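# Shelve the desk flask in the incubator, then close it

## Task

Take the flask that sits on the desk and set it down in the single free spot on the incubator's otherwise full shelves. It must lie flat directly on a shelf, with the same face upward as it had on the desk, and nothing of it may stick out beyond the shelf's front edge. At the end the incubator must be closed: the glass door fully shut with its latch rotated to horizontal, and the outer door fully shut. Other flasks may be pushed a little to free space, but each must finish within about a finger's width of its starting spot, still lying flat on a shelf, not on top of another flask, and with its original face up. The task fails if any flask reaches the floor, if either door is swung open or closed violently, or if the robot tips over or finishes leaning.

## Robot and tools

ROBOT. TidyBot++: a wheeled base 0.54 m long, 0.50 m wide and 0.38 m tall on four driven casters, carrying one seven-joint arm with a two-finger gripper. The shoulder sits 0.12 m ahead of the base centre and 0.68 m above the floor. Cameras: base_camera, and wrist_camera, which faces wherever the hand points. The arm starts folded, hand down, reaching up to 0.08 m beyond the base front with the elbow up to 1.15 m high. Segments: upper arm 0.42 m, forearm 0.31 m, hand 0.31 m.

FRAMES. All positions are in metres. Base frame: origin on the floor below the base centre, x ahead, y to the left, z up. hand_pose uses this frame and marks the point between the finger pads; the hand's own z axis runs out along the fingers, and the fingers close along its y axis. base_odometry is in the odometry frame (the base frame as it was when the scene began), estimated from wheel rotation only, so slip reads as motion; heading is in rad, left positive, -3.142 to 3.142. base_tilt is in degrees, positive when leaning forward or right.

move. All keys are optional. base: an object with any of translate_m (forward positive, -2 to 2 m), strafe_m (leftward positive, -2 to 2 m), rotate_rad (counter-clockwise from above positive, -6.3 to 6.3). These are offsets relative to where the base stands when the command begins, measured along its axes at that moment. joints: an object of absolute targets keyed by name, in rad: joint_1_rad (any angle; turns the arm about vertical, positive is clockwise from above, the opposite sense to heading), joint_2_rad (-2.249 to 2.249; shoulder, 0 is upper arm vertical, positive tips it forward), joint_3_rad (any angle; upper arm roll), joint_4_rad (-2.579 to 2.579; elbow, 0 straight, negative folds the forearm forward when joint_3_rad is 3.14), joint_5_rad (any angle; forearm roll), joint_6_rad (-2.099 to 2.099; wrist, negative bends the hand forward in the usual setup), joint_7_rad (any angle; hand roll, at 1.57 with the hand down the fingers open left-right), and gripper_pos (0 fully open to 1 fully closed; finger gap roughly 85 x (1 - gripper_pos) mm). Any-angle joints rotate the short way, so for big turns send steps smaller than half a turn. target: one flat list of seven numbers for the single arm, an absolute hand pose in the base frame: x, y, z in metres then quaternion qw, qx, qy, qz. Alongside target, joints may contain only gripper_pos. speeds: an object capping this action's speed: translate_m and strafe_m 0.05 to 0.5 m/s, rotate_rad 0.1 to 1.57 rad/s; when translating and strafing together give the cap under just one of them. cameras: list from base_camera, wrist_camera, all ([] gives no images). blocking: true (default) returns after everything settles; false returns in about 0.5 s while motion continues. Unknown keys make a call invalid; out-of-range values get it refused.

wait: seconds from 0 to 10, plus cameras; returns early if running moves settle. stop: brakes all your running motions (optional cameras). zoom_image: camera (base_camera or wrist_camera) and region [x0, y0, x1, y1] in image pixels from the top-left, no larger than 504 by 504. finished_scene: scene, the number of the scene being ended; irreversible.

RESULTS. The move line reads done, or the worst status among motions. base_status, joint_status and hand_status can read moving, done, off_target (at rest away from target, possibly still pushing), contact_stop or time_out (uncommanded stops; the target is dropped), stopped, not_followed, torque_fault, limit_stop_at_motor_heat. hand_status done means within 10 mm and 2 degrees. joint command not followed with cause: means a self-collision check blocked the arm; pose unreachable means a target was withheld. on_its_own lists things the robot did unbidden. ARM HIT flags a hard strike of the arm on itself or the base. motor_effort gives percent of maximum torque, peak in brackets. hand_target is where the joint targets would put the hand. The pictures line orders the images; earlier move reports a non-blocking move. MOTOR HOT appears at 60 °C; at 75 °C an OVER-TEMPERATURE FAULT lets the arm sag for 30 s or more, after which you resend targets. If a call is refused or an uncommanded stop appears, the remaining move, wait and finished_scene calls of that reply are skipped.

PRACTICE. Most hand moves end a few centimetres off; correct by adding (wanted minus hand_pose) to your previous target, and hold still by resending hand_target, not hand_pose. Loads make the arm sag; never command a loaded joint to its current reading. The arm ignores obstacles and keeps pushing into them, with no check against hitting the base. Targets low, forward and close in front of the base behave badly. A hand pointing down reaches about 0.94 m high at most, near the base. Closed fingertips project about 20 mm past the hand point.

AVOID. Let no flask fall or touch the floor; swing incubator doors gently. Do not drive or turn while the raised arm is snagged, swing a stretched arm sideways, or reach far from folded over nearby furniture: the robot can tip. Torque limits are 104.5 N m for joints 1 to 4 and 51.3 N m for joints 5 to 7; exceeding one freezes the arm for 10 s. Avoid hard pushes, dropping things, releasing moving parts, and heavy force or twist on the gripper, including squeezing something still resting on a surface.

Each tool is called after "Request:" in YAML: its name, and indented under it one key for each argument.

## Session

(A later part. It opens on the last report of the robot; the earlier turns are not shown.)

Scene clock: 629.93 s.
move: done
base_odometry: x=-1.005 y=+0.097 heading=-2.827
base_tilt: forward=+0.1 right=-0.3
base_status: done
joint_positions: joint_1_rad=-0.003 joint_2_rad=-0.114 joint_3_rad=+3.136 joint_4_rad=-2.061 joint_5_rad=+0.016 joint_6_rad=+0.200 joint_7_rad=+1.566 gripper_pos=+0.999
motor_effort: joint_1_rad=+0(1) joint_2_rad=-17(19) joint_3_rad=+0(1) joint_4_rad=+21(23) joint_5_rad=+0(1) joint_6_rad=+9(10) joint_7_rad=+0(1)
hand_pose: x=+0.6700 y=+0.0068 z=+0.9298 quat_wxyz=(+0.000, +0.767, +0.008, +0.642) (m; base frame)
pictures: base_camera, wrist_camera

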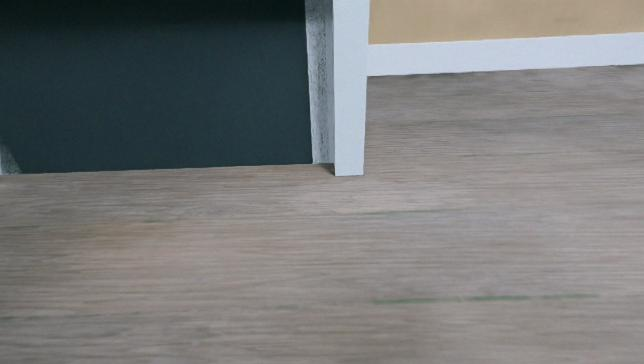

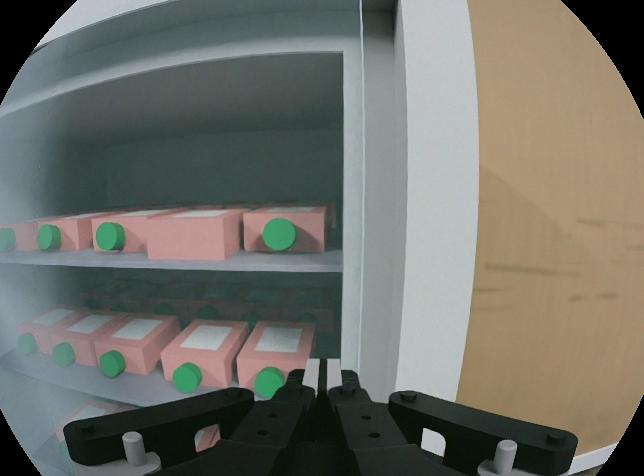

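Request:
move:
  base: {"translate_m":0.04}
  speeds: {"translate_m":0.06}

Request:
move:
  base: {"translate_m":0.03}
  speeds: {"translate_m":0.05}

Scene clock: 638.03 s.
move: done
base_odometry: x=-1.043 y=+0.085 heading=-2.827
base_tilt: forward=+0.0 right=-0.3
base_status: done
joint_positions: joint_1_rad=-0.003 joint_2_rad=-0.113 joint_3_rad=+3.136 joint_4_rad=-2.060 joint_5_rad=+0.016 joint_6_rad=+0.200 joint_7_rad=+1.566 gripper_pos=+0.999
motor_effort: joint_1_rad=-1(2) joint_2_rad=-17(20) joint_3_rad=+0(1) joint_4_rad=+21(22) joint_5_rad=+0(1) joint_6_rad=+9(10) joint_7_rad=+1(1)
hand_pose: x=+0.6701 y=+0.0068 z=+0.9299 quat_wxyz=(+0.000, +0.766, +0.008, +0.642) (m; base frame)
pictures: base_camera, wrist_camera

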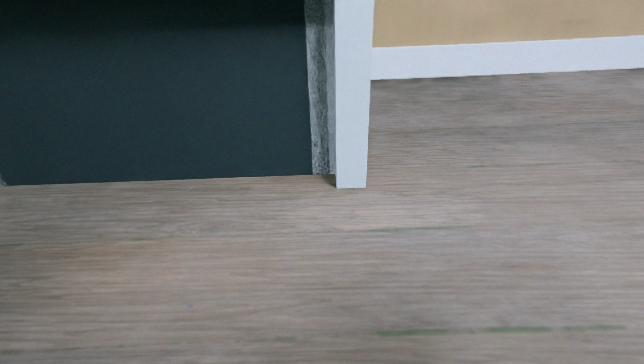

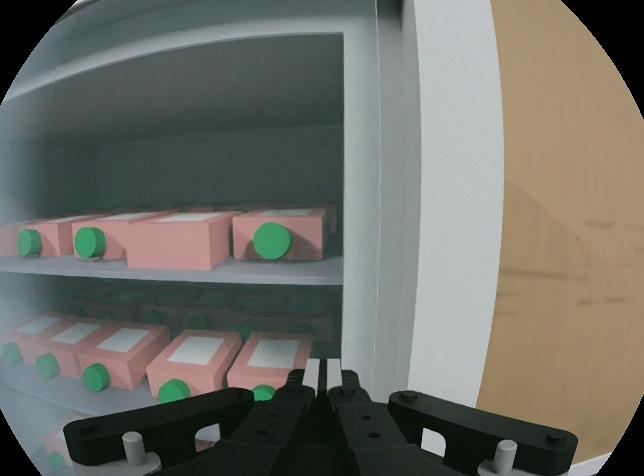

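Scene clock: 639.10 s.
move: done
base_odometry: x=-1.072 y=+0.076 heading=-2.827
base_tilt: forward=+0.0 right=-0.3
base_status: done
joint_positions: joint_1_rad=-0.003 joint_2_rad=-0.113 joint_3_rad=+3.136 joint_4_rad=-2.060 joint_5_rad=+0.016 joint_6_rad=+0.201 joint_7_rad=+1.566 gripper_pos=+0.999
motor_effort: joint_1_rad=-1(1) joint_2_rad=-16(20) joint_3_rad=-1(2) joint_4_rad=+21(23) joint_5_rad=+0(1) joint_6_rad=+9(10) joint_7_rad=+0(1)
hand_pose: x=+0.6703 y=+0.0067 z=+0.9300 quat_wxyz=(+0.000, +0.766, +0.008, +0.642) (m; base frame)
pictures: base_camera, wrist_camera

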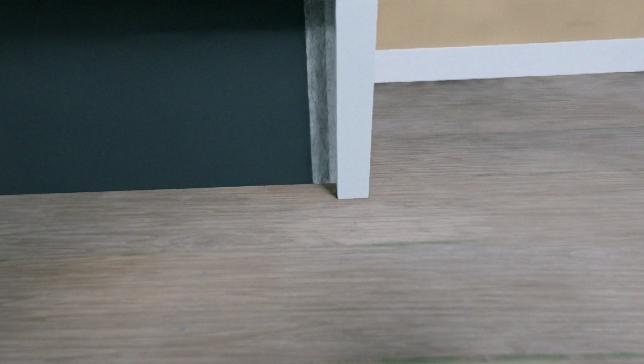

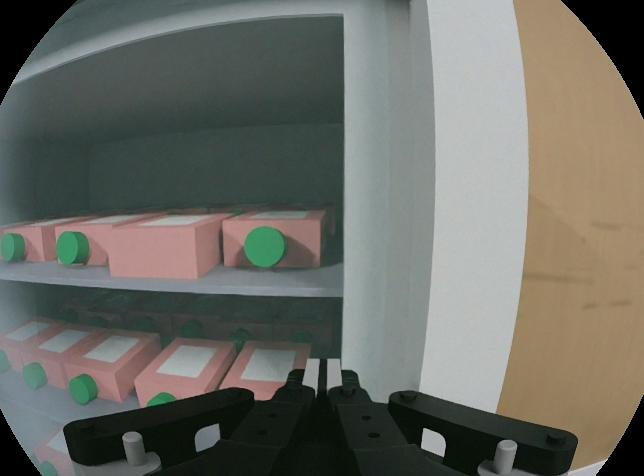

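Request:
move:
  base: {"translate_m":0.02}
  speeds: {"translate_m":0.05}

Request:
move:
  base: {"translate_m":0.015}
  speeds: {"translate_m":0.05}

Request:
move:
  base: {"translate_m":0.015}
  speeds: {"translate_m":0.05}

Scene clock: 645.67 s.
move: done
base_odometry: x=-1.091 y=+0.069 heading=-2.827
base_tilt: forward=+0.0 right=-0.3
base_status: done
joint_positions: joint_1_rad=-0.003 joint_2_rad=-0.113 joint_3_rad=+3.136 joint_4_rad=-2.060 joint_5_rad=+0.016 joint_6_rad=+0.201 joint_7_rad=+1.566 gripper_pos=+0.999
motor_effort: joint_1_rad=-1(1) joint_2_rad=-16(19) joint_3_rad=-1(2) joint_4_rad=+21(23) joint_5_rad=+0(1) joint_6_rad=+9(10) joint_7_rad=+1(1)
hand_pose: x=+0.6705 y=+0.0067 z=+0.9299 quat_wxyz=(+0.000, +0.766, +0.008, +0.642) (m; base frame)
pictures: base_camera, wrist_camera

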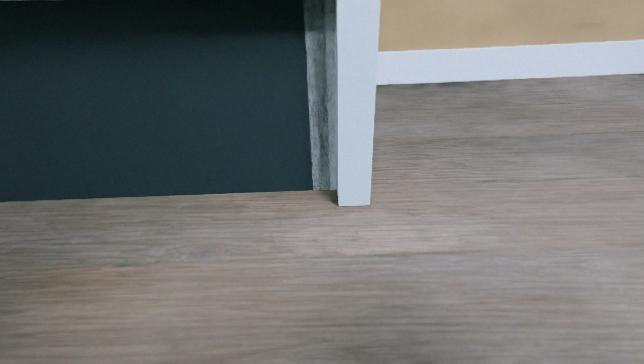

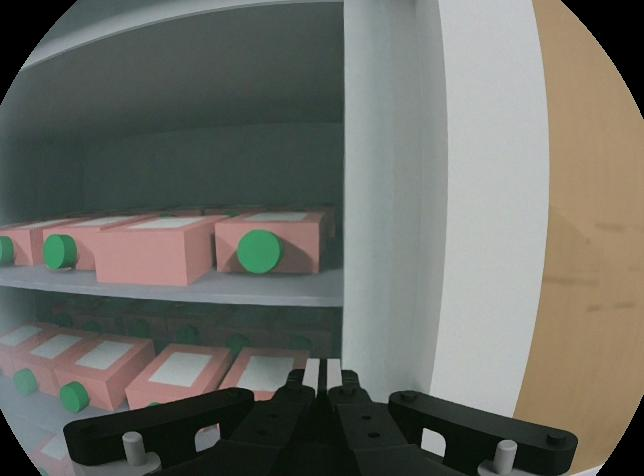

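Scene clock: 646.43 s.
move: done
base_odometry: x=-1.105 y=+0.065 heading=-2.827
base_tilt: forward=+0.1 right=-0.3
base_status: done
joint_positions: joint_1_rad=-0.003 joint_2_rad=-0.112 joint_3_rad=+3.136 joint_4_rad=-2.060 joint_5_rad=+0.016 joint_6_rad=+0.201 joint_7_rad=+1.566 gripper_pos=+0.999
motor_effort: joint_1_rad=+0(1) joint_2_rad=-17(19) joint_3_rad=-1(1) joint_4_rad=+21(23) joint_5_rad=+0(1) joint_6_rad=+9(10) joint_7_rad=+0(1)
hand_pose: x=+0.6707 y=+0.0067 z=+0.9299 quat_wxyz=(+0.000, +0.766, +0.008, +0.642) (m; base frame)
pictures: base_camera, wrist_camera

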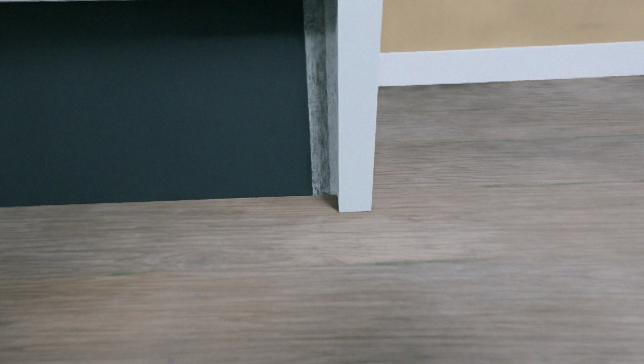

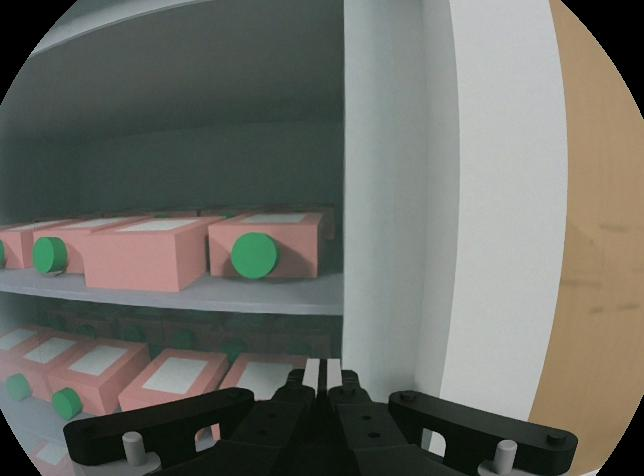

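Scene clock: 647.20 s.
move: done
base_odometry: x=-1.120 y=+0.060 heading=-2.827
base_tilt: forward=+0.1 right=-0.2
base_status: done
joint_positions: joint_1_rad=-0.003 joint_2_rad=-0.112 joint_3_rad=+3.136 joint_4_rad=-2.059 joint_5_rad=+0.016 joint_6_rad=+0.201 joint_7_rad=+1.566 gripper_pos=+0.999
motor_effort: joint_1_rad=+0(1) joint_2_rad=-17(20) joint_3_rad=-1(2) joint_4_rad=+21(23) joint_5_rad=+0(1) joint_6_rad=+9(10) joint_7_rad=+1(1)
hand_pose: x=+0.6708 y=+0.0067 z=+0.9300 quat_wxyz=(+0.000, +0.766, +0.008, +0.642) (m; base frame)
pictures: base_camera, wrist_camera

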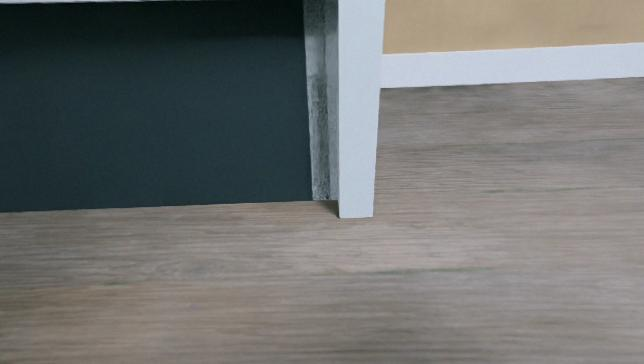

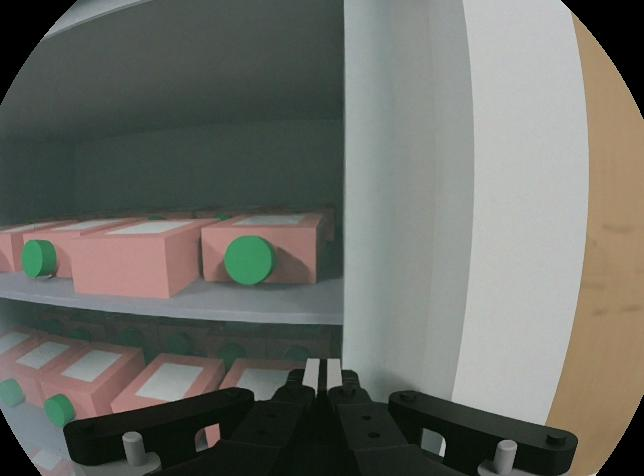

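Request:
move:
  base: {"translate_m":0.015}
  speeds: {"translate_m":0.05}

Request:
move:
  base: {"translate_m":0.015}
  speeds: {"translate_m":0.05}

Scene clock: 651.63 s.
move: done
base_odometry: x=-1.134 y=+0.056 heading=-2.827
base_tilt: forward=+0.0 right=-0.3
base_status: done
joint_positions: joint_1_rad=-0.003 joint_2_rad=-0.121 joint_3_rad=+3.136 joint_4_rad=-2.065 joint_5_rad=+0.016 joint_6_rad=+0.202 joint_7_rad=+1.566 gripper_pos=+0.999
motor_effort: joint_1_rad=-1(1) joint_2_rad=-14(18) joint_3_rad=+0(1) joint_4_rad=+24(29) joint_5_rad=+0(1) joint_6_rad=+11(14) joint_7_rad=+1(1)
hand_pose: x=+0.6678 y=+0.0067 z=+0.9320 quat_wxyz=(+0.000, +0.765, +0.008, +0.644) (m; base frame)
pictures: base_camera, wrist_camera

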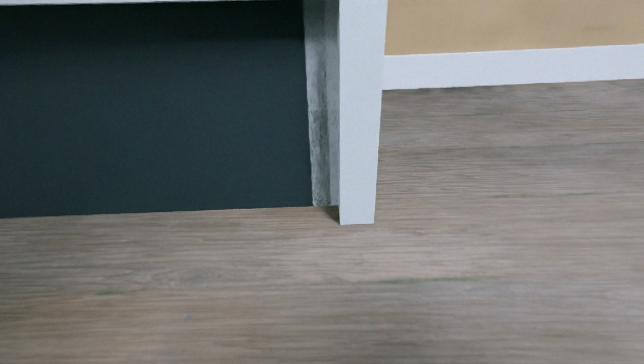

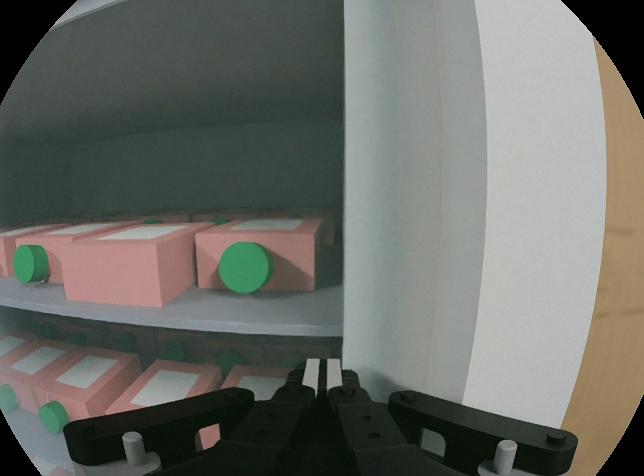

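Scene clock: 652.47 s.
move: done
base_odometry: x=-1.148 y=+0.051 heading=-2.828
base_tilt: forward=+0.0 right=-0.3
base_status: done
joint_positions: joint_1_rad=-0.003 joint_2_rad=-0.156 joint_3_rad=+3.136 joint_4_rad=-2.097 joint_5_rad=+0.016 joint_6_rad=+0.202 joint_7_rad=+1.566 gripper_pos=+0.999
motor_effort: joint_1_rad=+2(2) joint_2_rad=-7(14) joint_3_rad=+2(3) joint_4_rad=+29(33) joint_5_rad=+0(1) joint_6_rad=+14(16) joint_7_rad=+1(1)
hand_pose: x=+0.6536 y=+0.0069 z=+0.9318 quat_wxyz=(+0.000, +0.764, +0.008, +0.645) (m; base frame)
pictures: base_camera, wrist_camera

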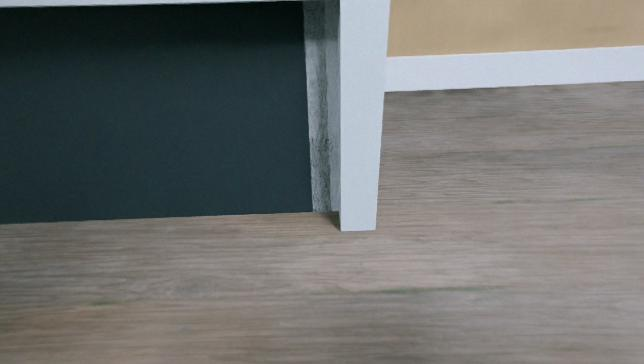

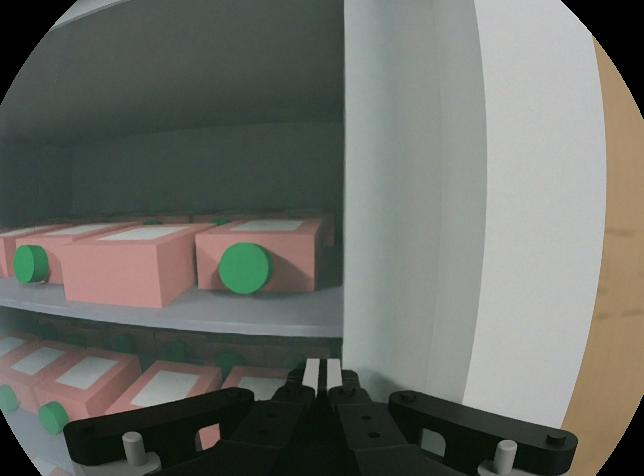

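Request:
move:
  base: {"translate_m":-0.4}
  speeds: {"translate_m":0.2}

Request:
move:
  joints: {"joint_1_rad":0,"joint_2_rad":-0.2,"joint_3_rad":3.14,"joint_4_rad":-2.4,"joint_6_rad":0.7,"gripper_pos":0.55}
  cameras: []

Request:
move:
  joints: {"joint_1_rad":0,"joint_2_rad":0.447,"joint_3_rad":3.14,"joint_4_rad":-2.347,"joint_6_rad":1.22}

Scene clock: 663.60 s.
move: done
base_odometry: x=-0.767 y=+0.175 heading=-2.827
base_tilt: forward=+0.1 right=-0.3
base_status: done
joint_positions: joint_1_rad=-0.002 joint_2_rad=-0.110 joint_3_rad=+3.137 joint_4_rad=-2.054 joint_5_rad=+0.016 joint_6_rad=+0.215 joint_7_rad=+1.566 gripper_pos=+0.999
motor_effort: joint_1_rad=+0(2) joint_2_rad=-17(20) joint_3_rad=+0(2) joint_4_rad=+21(28) joint_5_rad=+0(1) joint_6_rad=+9(13) joint_7_rad=+0(1)
hand_pose: x=+0.6727 y=+0.0064 z=+0.9364 quat_wxyz=(+0.000, +0.761, +0.008, +0.649) (m; base frame)
pictures: base_camera, wrist_camera

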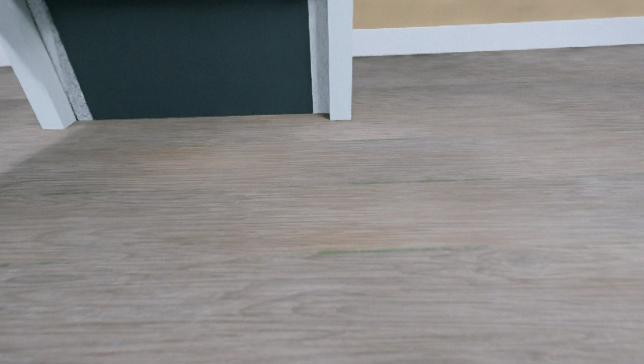

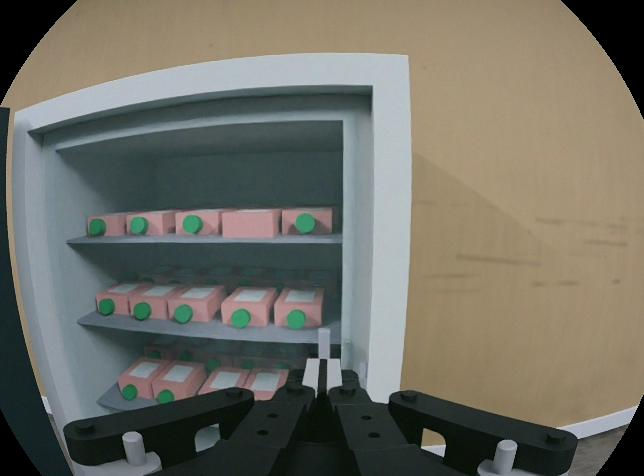

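Scene clock: 665.40 s.
move: done
base_odometry: x=-0.767 y=+0.175 heading=-2.827
base_tilt: forward=+0.0 right=-0.3
joint_positions: joint_1_rad=-0.002 joint_2_rad=-0.181 joint_3_rad=+3.137 joint_4_rad=-2.388 joint_5_rad=+0.016 joint_6_rad=+0.654 joint_7_rad=+1.566 gripper_pos=+0.550
joint_status: all done
motor_effort: joint_1_rad=-1(1) joint_2_rad=-12(18) joint_3_rad=+0(1) joint_4_rad=+18(21) joint_5_rad=+0(1) joint_6_rad=+9(10) joint_7_rad=+0(1)
hand_pose: x=+0.6072 y=+0.0080 z=+0.9145 quat_wxyz=(-0.003, +0.701, +0.009, +0.713) (m; base frame)
pictures: none

Scene clock: 667.57 s.
move: done
base_odometry: x=-0.767 y=+0.175 heading=-2.827
base_tilt: forward=+0.1 right=-0.3
joint_positions: joint_1_rad=-0.002 joint_2_rad=+0.441 joint_3_rad=+3.137 joint_4_rad=-2.365 joint_5_rad=+0.016 joint_6_rad=+1.175 joint_7_rad=+1.566 gripper_pos=+0.550
joint_status: all done
motor_effort: joint_1_rad=+0(2) joint_2_rad=-27(29) joint_3_rad=-1(2) joint_4_rad=+11(20) joint_5_rad=+0(1) joint_6_rad=+9(10) joint_7_rad=+1(1)
hand_pose: x=+0.7126 y=+0.0097 z=+0.7464 quat_wxyz=(-0.008, +0.728, +0.007, +0.685) (m; base frame)
pictures: base_camera, wrist_camera

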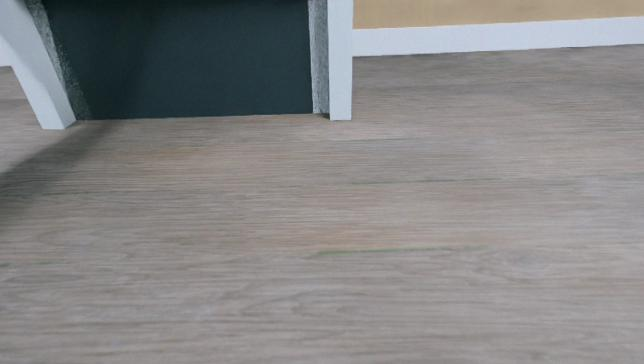

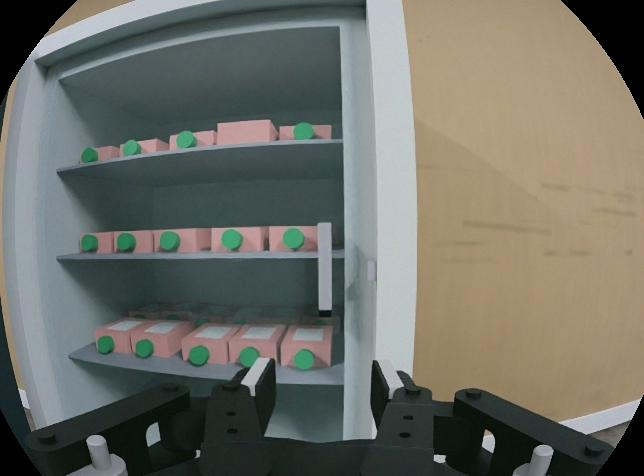

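Request:
move:
  joints: {"joint_6_rad":1.285}
  base: {"translate_m":0.2}
  speeds: {"translate_m":0.15}

Scene clock: 680.30 s.
move: done
base_odometry: x=-0.958 y=+0.113 heading=-2.828
base_tilt: forward=+0.1 right=-0.3
base_status: done
joint_positions: joint_1_rad=-0.002 joint_2_rad=+0.446 joint_3_rad=+3.137 joint_4_rad=-2.358 joint_5_rad=+0.016 joint_6_rad=+1.253 joint_7_rad=+1.566 gripper_pos=+0.550
joint_status: all done
motor_effort: joint_1_rad=-1(2) joint_2_rad=-27(29) joint_3_rad=-1(2) joint_4_rad=+11(13) joint_5_rad=+1(1) joint_6_rad=+9(10) joint_7_rad=+1(1)
hand_pose: x=+0.7156 y=+0.0098 z=+0.7711 quat_wxyz=(-0.008, +0.700, +0.007, +0.714) (m; base frame)
pictures: base_camera, wrist_camera

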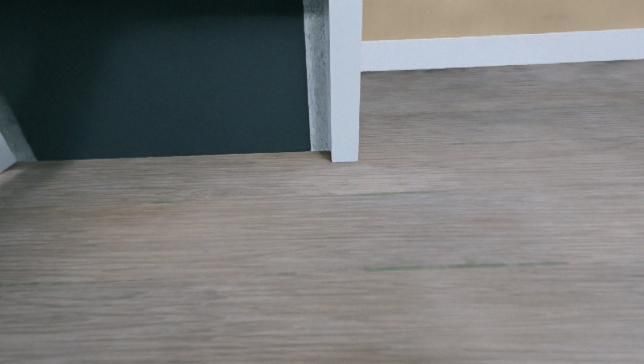

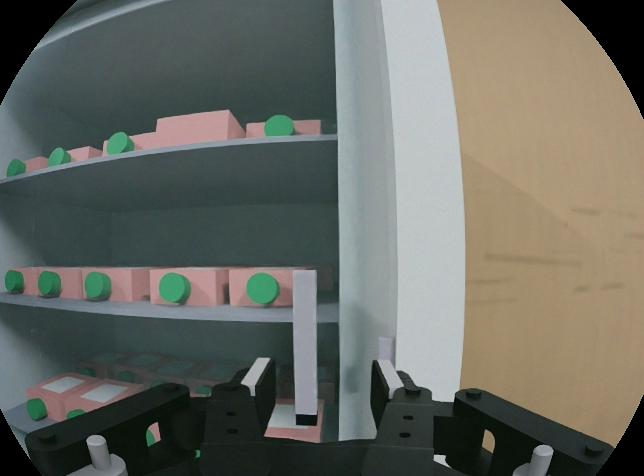

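Request:
move:
  base: {"translate_m":0.08,"strafe_m":0.016}
  speeds: {"translate_m":0.08}

Scene clock: 690.50 s.
move: done
base_odometry: x=-1.029 y=+0.074 heading=-2.828
base_tilt: forward=+0.0 right=-0.3
base_status: done
joint_positions: joint_1_rad=-0.002 joint_2_rad=+0.447 joint_3_rad=+3.137 joint_4_rad=-2.357 joint_5_rad=+0.016 joint_6_rad=+1.253 joint_7_rad=+1.566 gripper_pos=+0.550
motor_effort: joint_1_rad=+0(2) joint_2_rad=-27(29) joint_3_rad=-1(2) joint_4_rad=+11(13) joint_5_rad=+1(1) joint_6_rad=+9(9) joint_7_rad=+0(1)
hand_pose: x=+0.7161 y=+0.0098 z=+0.7708 quat_wxyz=(-0.008, +0.700, +0.007, +0.714) (m; base frame)
pictures: base_camera, wrist_camera

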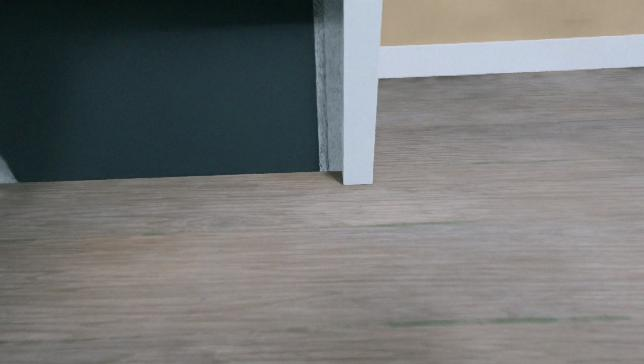

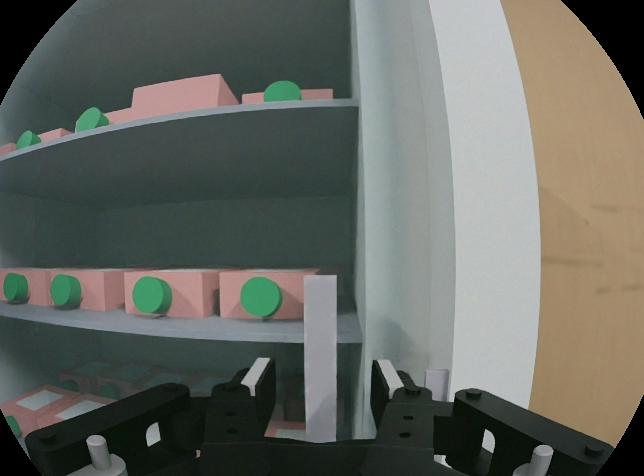

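Request:
move:
  base: {"translate_m":0.045,"strafe_m":0.004}
  speeds: {"translate_m":0.05}

Request:
zoom_image:
  camera: "wrist_camera"
  region: [200, 200, 500, 476]

Scene clock: 695.70 s.
move: done
base_odometry: x=-1.071 y=+0.056 heading=-2.828
base_tilt: forward=+0.0 right=-0.3
base_status: done
joint_positions: joint_1_rad=-0.002 joint_2_rad=+0.448 joint_3_rad=+3.137 joint_4_rad=-2.357 joint_5_rad=+0.016 joint_6_rad=+1.253 joint_7_rad=+1.566 gripper_pos=+0.550
motor_effort: joint_1_rad=+0(2) joint_2_rad=-27(29) joint_3_rad=-2(3) joint_4_rad=+11(12) joint_5_rad=+0(1) joint_6_rad=+9(9) joint_7_rad=+1(1)
hand_pose: x=+0.7162 y=+0.0098 z=+0.7706 quat_wxyz=(-0.008, +0.700, +0.007, +0.714) (m; base frame)
pictures: base_camera, wrist_camera

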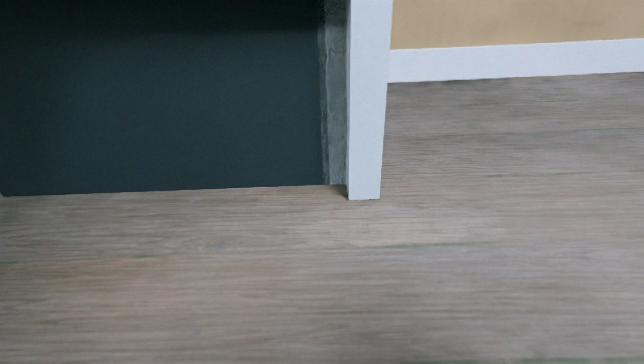

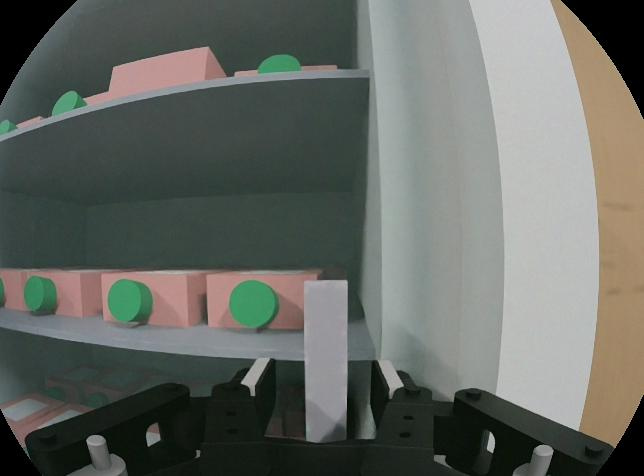

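Scaled by 1.680.

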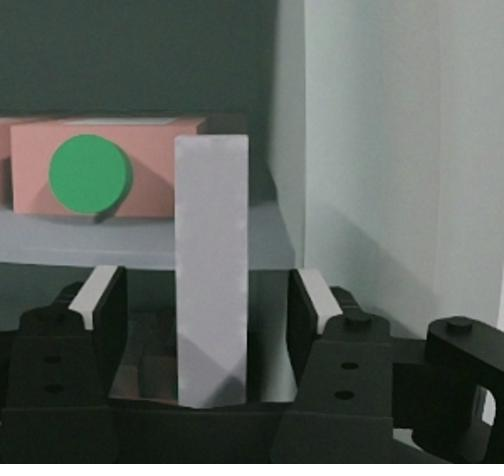

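Request:
move:
  base: {"translate_m":0.012,"strafe_m":-0.001}
  speeds: {"translate_m":0.05}
  joints: {"joint_2_rad":0.459,"joint_6_rad":1.3}

Request:
move:
  joints: {"gripper_pos":0.85}

Scene clock: 706.40 s.
move: done
base_odometry: x=-1.083 y=+0.053 heading=-2.827
base_tilt: forward=+0.1 right=-0.3
base_status: done
joint_positions: joint_1_rad=-0.002 joint_2_rad=+0.453 joint_3_rad=+3.137 joint_4_rad=-2.356 joint_5_rad=+0.016 joint_6_rad=+1.265 joint_7_rad=+1.566 gripper_pos=+0.550
joint_status: all done
motor_effort: joint_1_rad=+0(1) joint_2_rad=-27(28) joint_3_rad=-1(2) joint_4_rad=+11(13) joint_5_rad=+1(1) joint_6_rad=+9(10) joint_7_rad=+0(1)
hand_pose: x=+0.7168 y=+0.0098 z=+0.7711 quat_wxyz=(-0.009, +0.698, +0.007, +0.716) (m; base frame)
pictures: base_camera, wrist_camera

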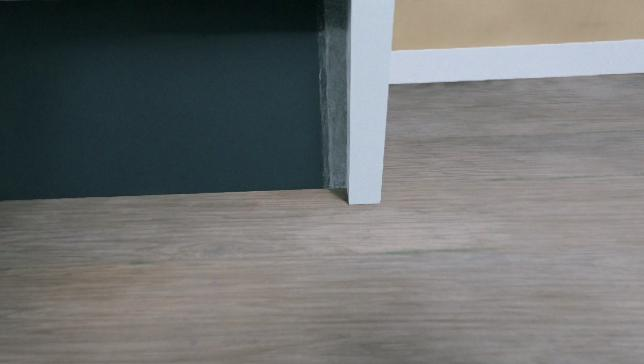

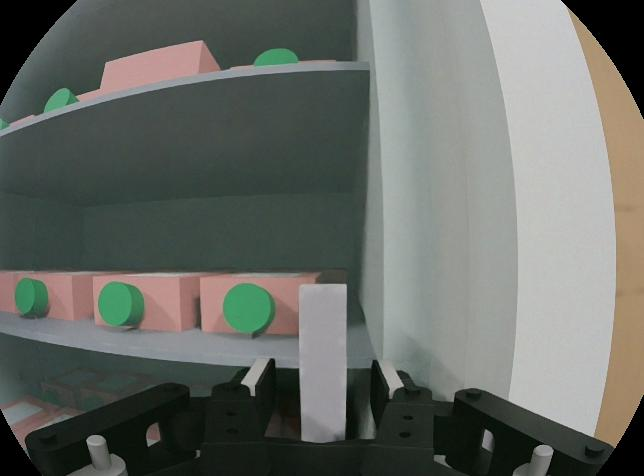

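Scene clock: 707.13 s.
move: done
base_odometry: x=-1.082 y=+0.053 heading=-2.827
base_tilt: forward=+0.0 right=-0.3
joint_positions: joint_1_rad=+0.000 joint_2_rad=+0.453 joint_3_rad=+3.137 joint_4_rad=-2.359 joint_5_rad=+0.017 joint_6_rad=+1.265 joint_7_rad=+1.568 gripper_pos=+0.835
joint_status: all done
motor_effort: joint_1_rad=+1(6) joint_2_rad=-25(27) joint_3_rad=+0(7) joint_4_rad=+14(15) joint_5_rad=-1(5) joint_6_rad=+9(9) joint_7_rad=-1(1)
hand_pose: x=+0.7159 y=+0.0091 z=+0.7699 quat_wxyz=(-0.007, +0.699, +0.008, +0.715) (m; base frame)
pictures: base_camera, wrist_camera

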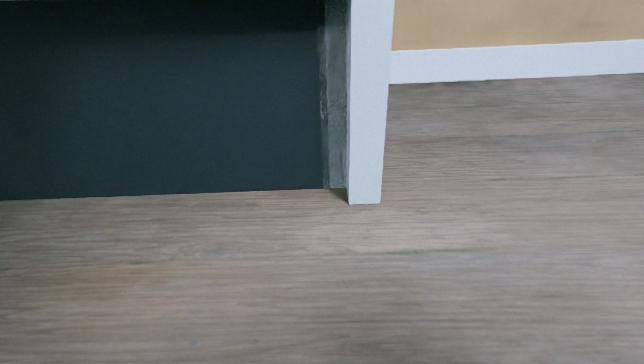

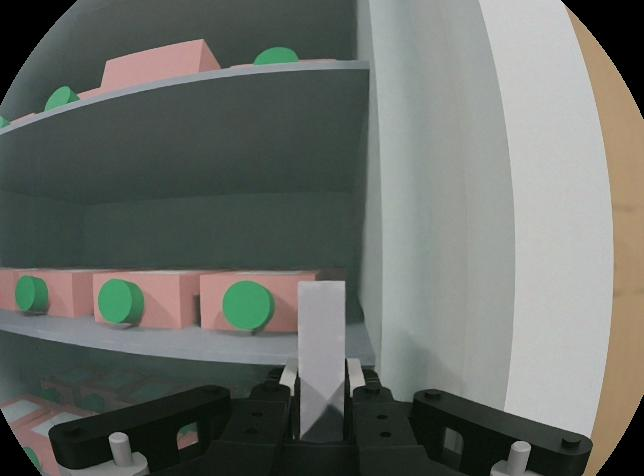

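Request:
move:
  joints: {"joint_7_rad":1.87}

Scene clock: 711.77 s.
move: done
base_odometry: x=-1.082 y=+0.053 heading=-2.827
base_tilt: forward=+0.0 right=-0.3
joint_positions: joint_1_rad=-0.006 joint_2_rad=+0.454 joint_3_rad=+3.136 joint_4_rad=-2.359 joint_5_rad=+0.017 joint_6_rad=+1.265 joint_7_rad=+1.812 gripper_pos=+0.835
joint_status: all done
motor_effort: joint_1_rad=+2(4) joint_2_rad=-28(28) joint_3_rad=+2(2) joint_4_rad=+14(14) joint_5_rad=-1(2) joint_6_rad=+10(11) joint_7_rad=+1(1)
hand_pose: x=+0.7159 y=+0.0126 z=+0.7696 quat_wxyz=(+0.078, +0.693, +0.095, +0.711) (m; base frame)
pictures: base_camera, wrist_camera

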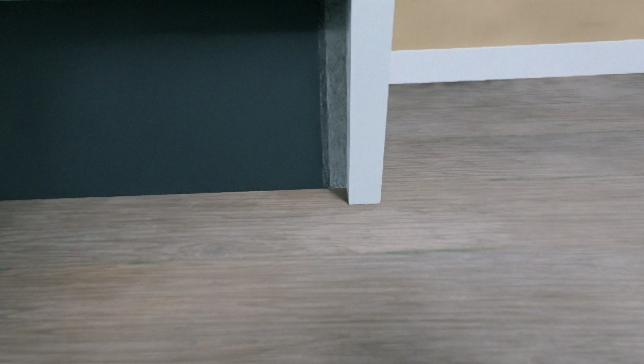

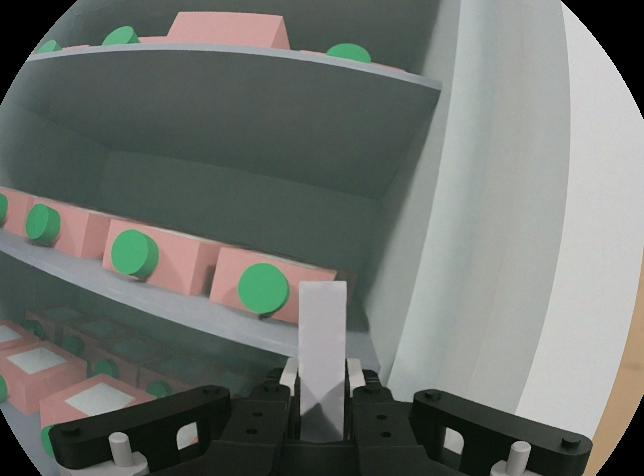

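Request:
move:
  joints: {"joint_7_rad":2.3}

Request:
move:
  joints: {"joint_7_rad":2.75}

Request:
move:
  joints: {"joint_7_rad":3.14}

Scene clock: 717.83 s.
move: done
base_odometry: x=-1.082 y=+0.053 heading=-2.827
base_tilt: forward=+0.0 right=-0.3
joint_positions: joint_1_rad=-0.015 joint_2_rad=+0.458 joint_3_rad=+3.136 joint_4_rad=-2.360 joint_5_rad=+0.017 joint_6_rad=+1.265 joint_7_rad=+2.225 gripper_pos=+0.835
joint_status: all done
motor_effort: joint_1_rad=+4(6) joint_2_rad=-29(29) joint_3_rad=+3(4) joint_4_rad=+15(16) joint_5_rad=-2(3) joint_6_rad=+11(12) joint_7_rad=+1(1)
hand_pose: x=+0.7160 y=+0.0182 z=+0.7669 quat_wxyz=(+0.218, +0.659, +0.238, +0.679) (m; base frame)
pictures: base_camera, wrist_camera

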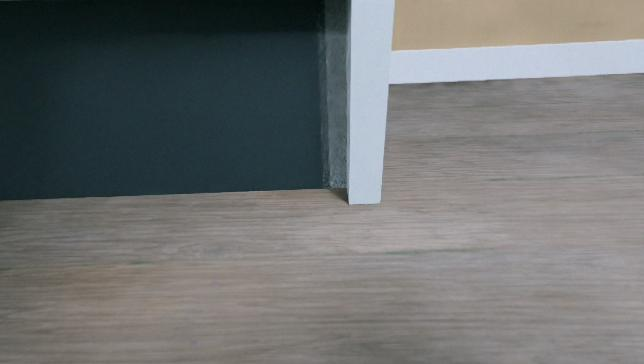

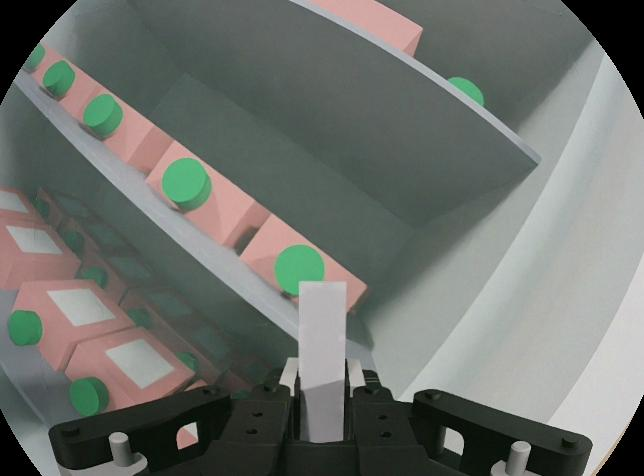

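Scene clock: 719.03 s.
move: done
base_odometry: x=-1.082 y=+0.053 heading=-2.827
base_tilt: forward=+0.0 right=-0.3
joint_positions: joint_1_rad=-0.020 joint_2_rad=+0.466 joint_3_rad=+3.133 joint_4_rad=-2.361 joint_5_rad=+0.017 joint_6_rad=+1.265 joint_7_rad=+2.672 gripper_pos=+0.836
joint_status: all done
motor_effort: joint_1_rad=+5(6) joint_2_rad=-31(31) joint_3_rad=+4(5) joint_4_rad=+15(16) joint_5_rad=-3(4) joint_6_rad=+12(13) joint_7_rad=+1(2)
hand_pose: x=+0.7161 y=+0.0226 z=+0.7618 quat_wxyz=(+0.359, +0.591, +0.382, +0.613) (m; base frame)
pictures: base_camera, wrist_camera

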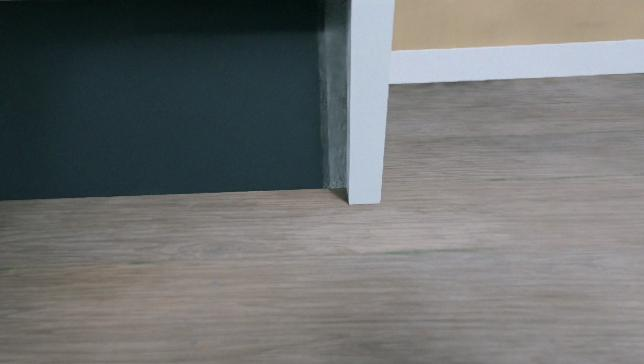

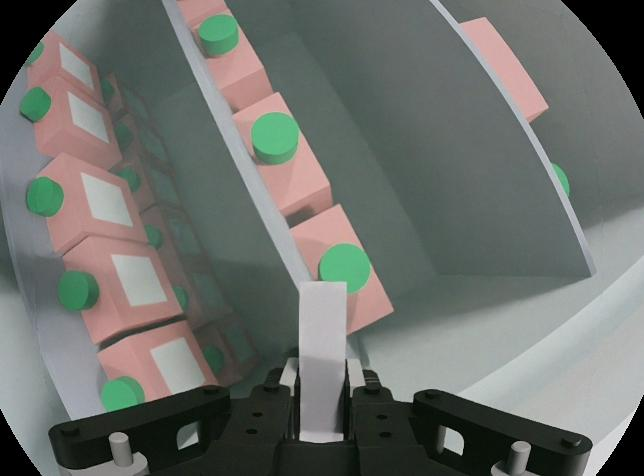

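Scene clock: 720.17 s.
move: done
base_odometry: x=-1.082 y=+0.053 heading=-2.827
base_tilt: forward=+0.0 right=-0.3
joint_positions: joint_1_rad=-0.022 joint_2_rad=+0.474 joint_3_rad=+3.132 joint_4_rad=-2.363 joint_5_rad=+0.017 joint_6_rad=+1.265 joint_7_rad=+3.064 gripper_pos=+0.836
joint_status: all done
motor_effort: joint_1_rad=+5(7) joint_2_rad=-32(32) joint_3_rad=+5(5) joint_4_rad=+16(16) joint_5_rad=-4(4) joint_6_rad=+13(14) joint_7_rad=+1(2)
hand_pose: x=+0.7161 y=+0.0243 z=+0.7560 quat_wxyz=(+0.468, +0.508, +0.493, +0.530) (m; base frame)
pictures: base_camera, wrist_camera

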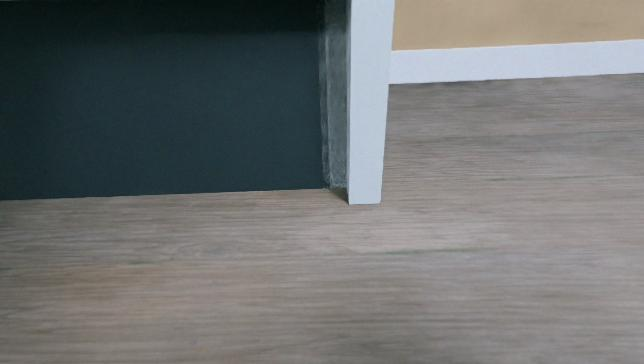

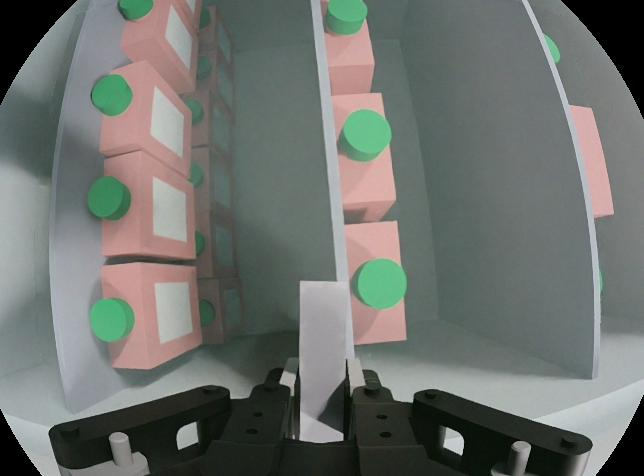

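Request:
move:
  joints: {"joint_7_rad":3.24}

Scene clock: 725.33 s.
move: done
base_odometry: x=-1.082 y=+0.053 heading=-2.827
base_tilt: forward=+0.0 right=-0.3
joint_positions: joint_1_rad=-0.022 joint_2_rad=+0.476 joint_3_rad=+3.132 joint_4_rad=-2.363 joint_5_rad=+0.017 joint_6_rad=+1.265 joint_7_rad=+3.175 gripper_pos=+0.836
joint_status: all done
motor_effort: joint_1_rad=+4(6) joint_2_rad=-31(33) joint_3_rad=+4(5) joint_4_rad=+14(16) joint_5_rad=-2(4) joint_6_rad=+13(14) joint_7_rad=+4(4)
hand_pose: x=+0.7161 y=+0.0244 z=+0.7545 quat_wxyz=(+0.496, +0.480, +0.521, +0.502) (m; base frame)
pictures: base_camera, wrist_camera

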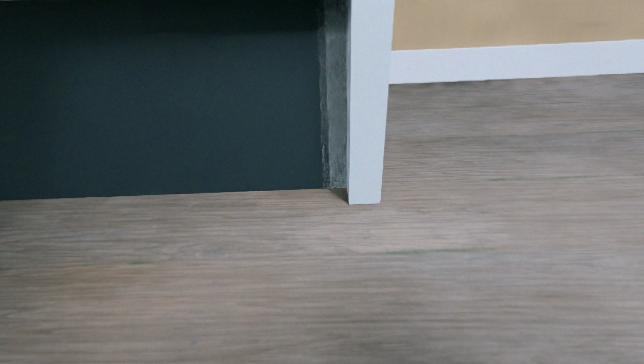

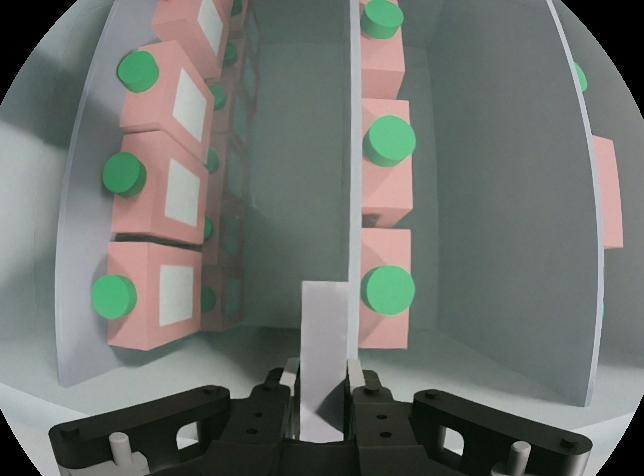

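Request:
move:
  joints: {"joint_7_rad":3.3}

Scene clock: 728.40 s.
move: done
base_odometry: x=-1.082 y=+0.053 heading=-2.827
base_tilt: forward=+0.1 right=-0.3
joint_positions: joint_1_rad=-0.022 joint_2_rad=+0.476 joint_3_rad=+3.131 joint_4_rad=-2.363 joint_5_rad=+0.017 joint_6_rad=+1.265 joint_7_rad=+3.219 gripper_pos=+0.836
joint_status: all done
motor_effort: joint_1_rad=+3(5) joint_2_rad=-30(32) joint_3_rad=+3(4) joint_4_rad=+13(15) joint_5_rad=+0(2) joint_6_rad=+12(13) joint_7_rad=+7(7)
hand_pose: x=+0.7161 y=+0.0244 z=+0.7545 quat_wxyz=(+0.507, +0.469, +0.531, +0.491) (m; base frame)
pictures: base_camera, wrist_camera

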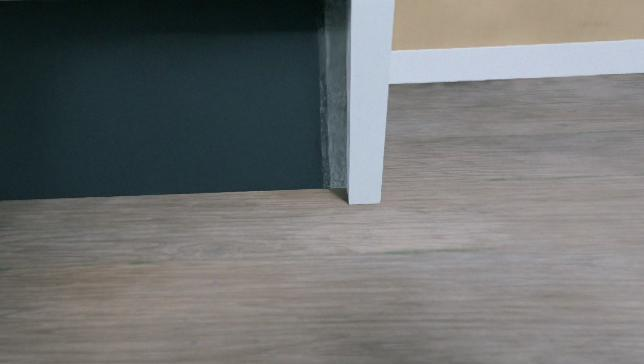

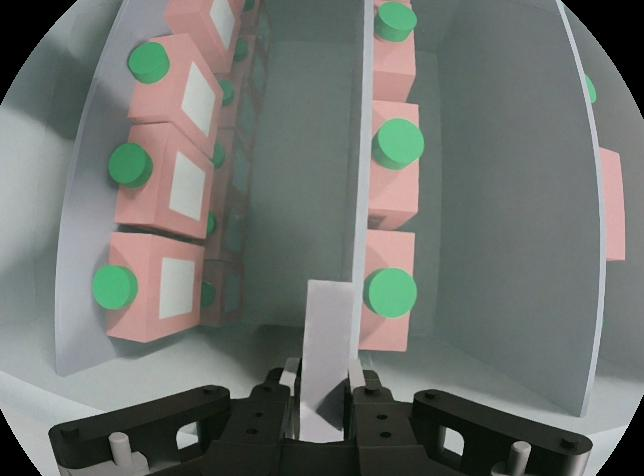

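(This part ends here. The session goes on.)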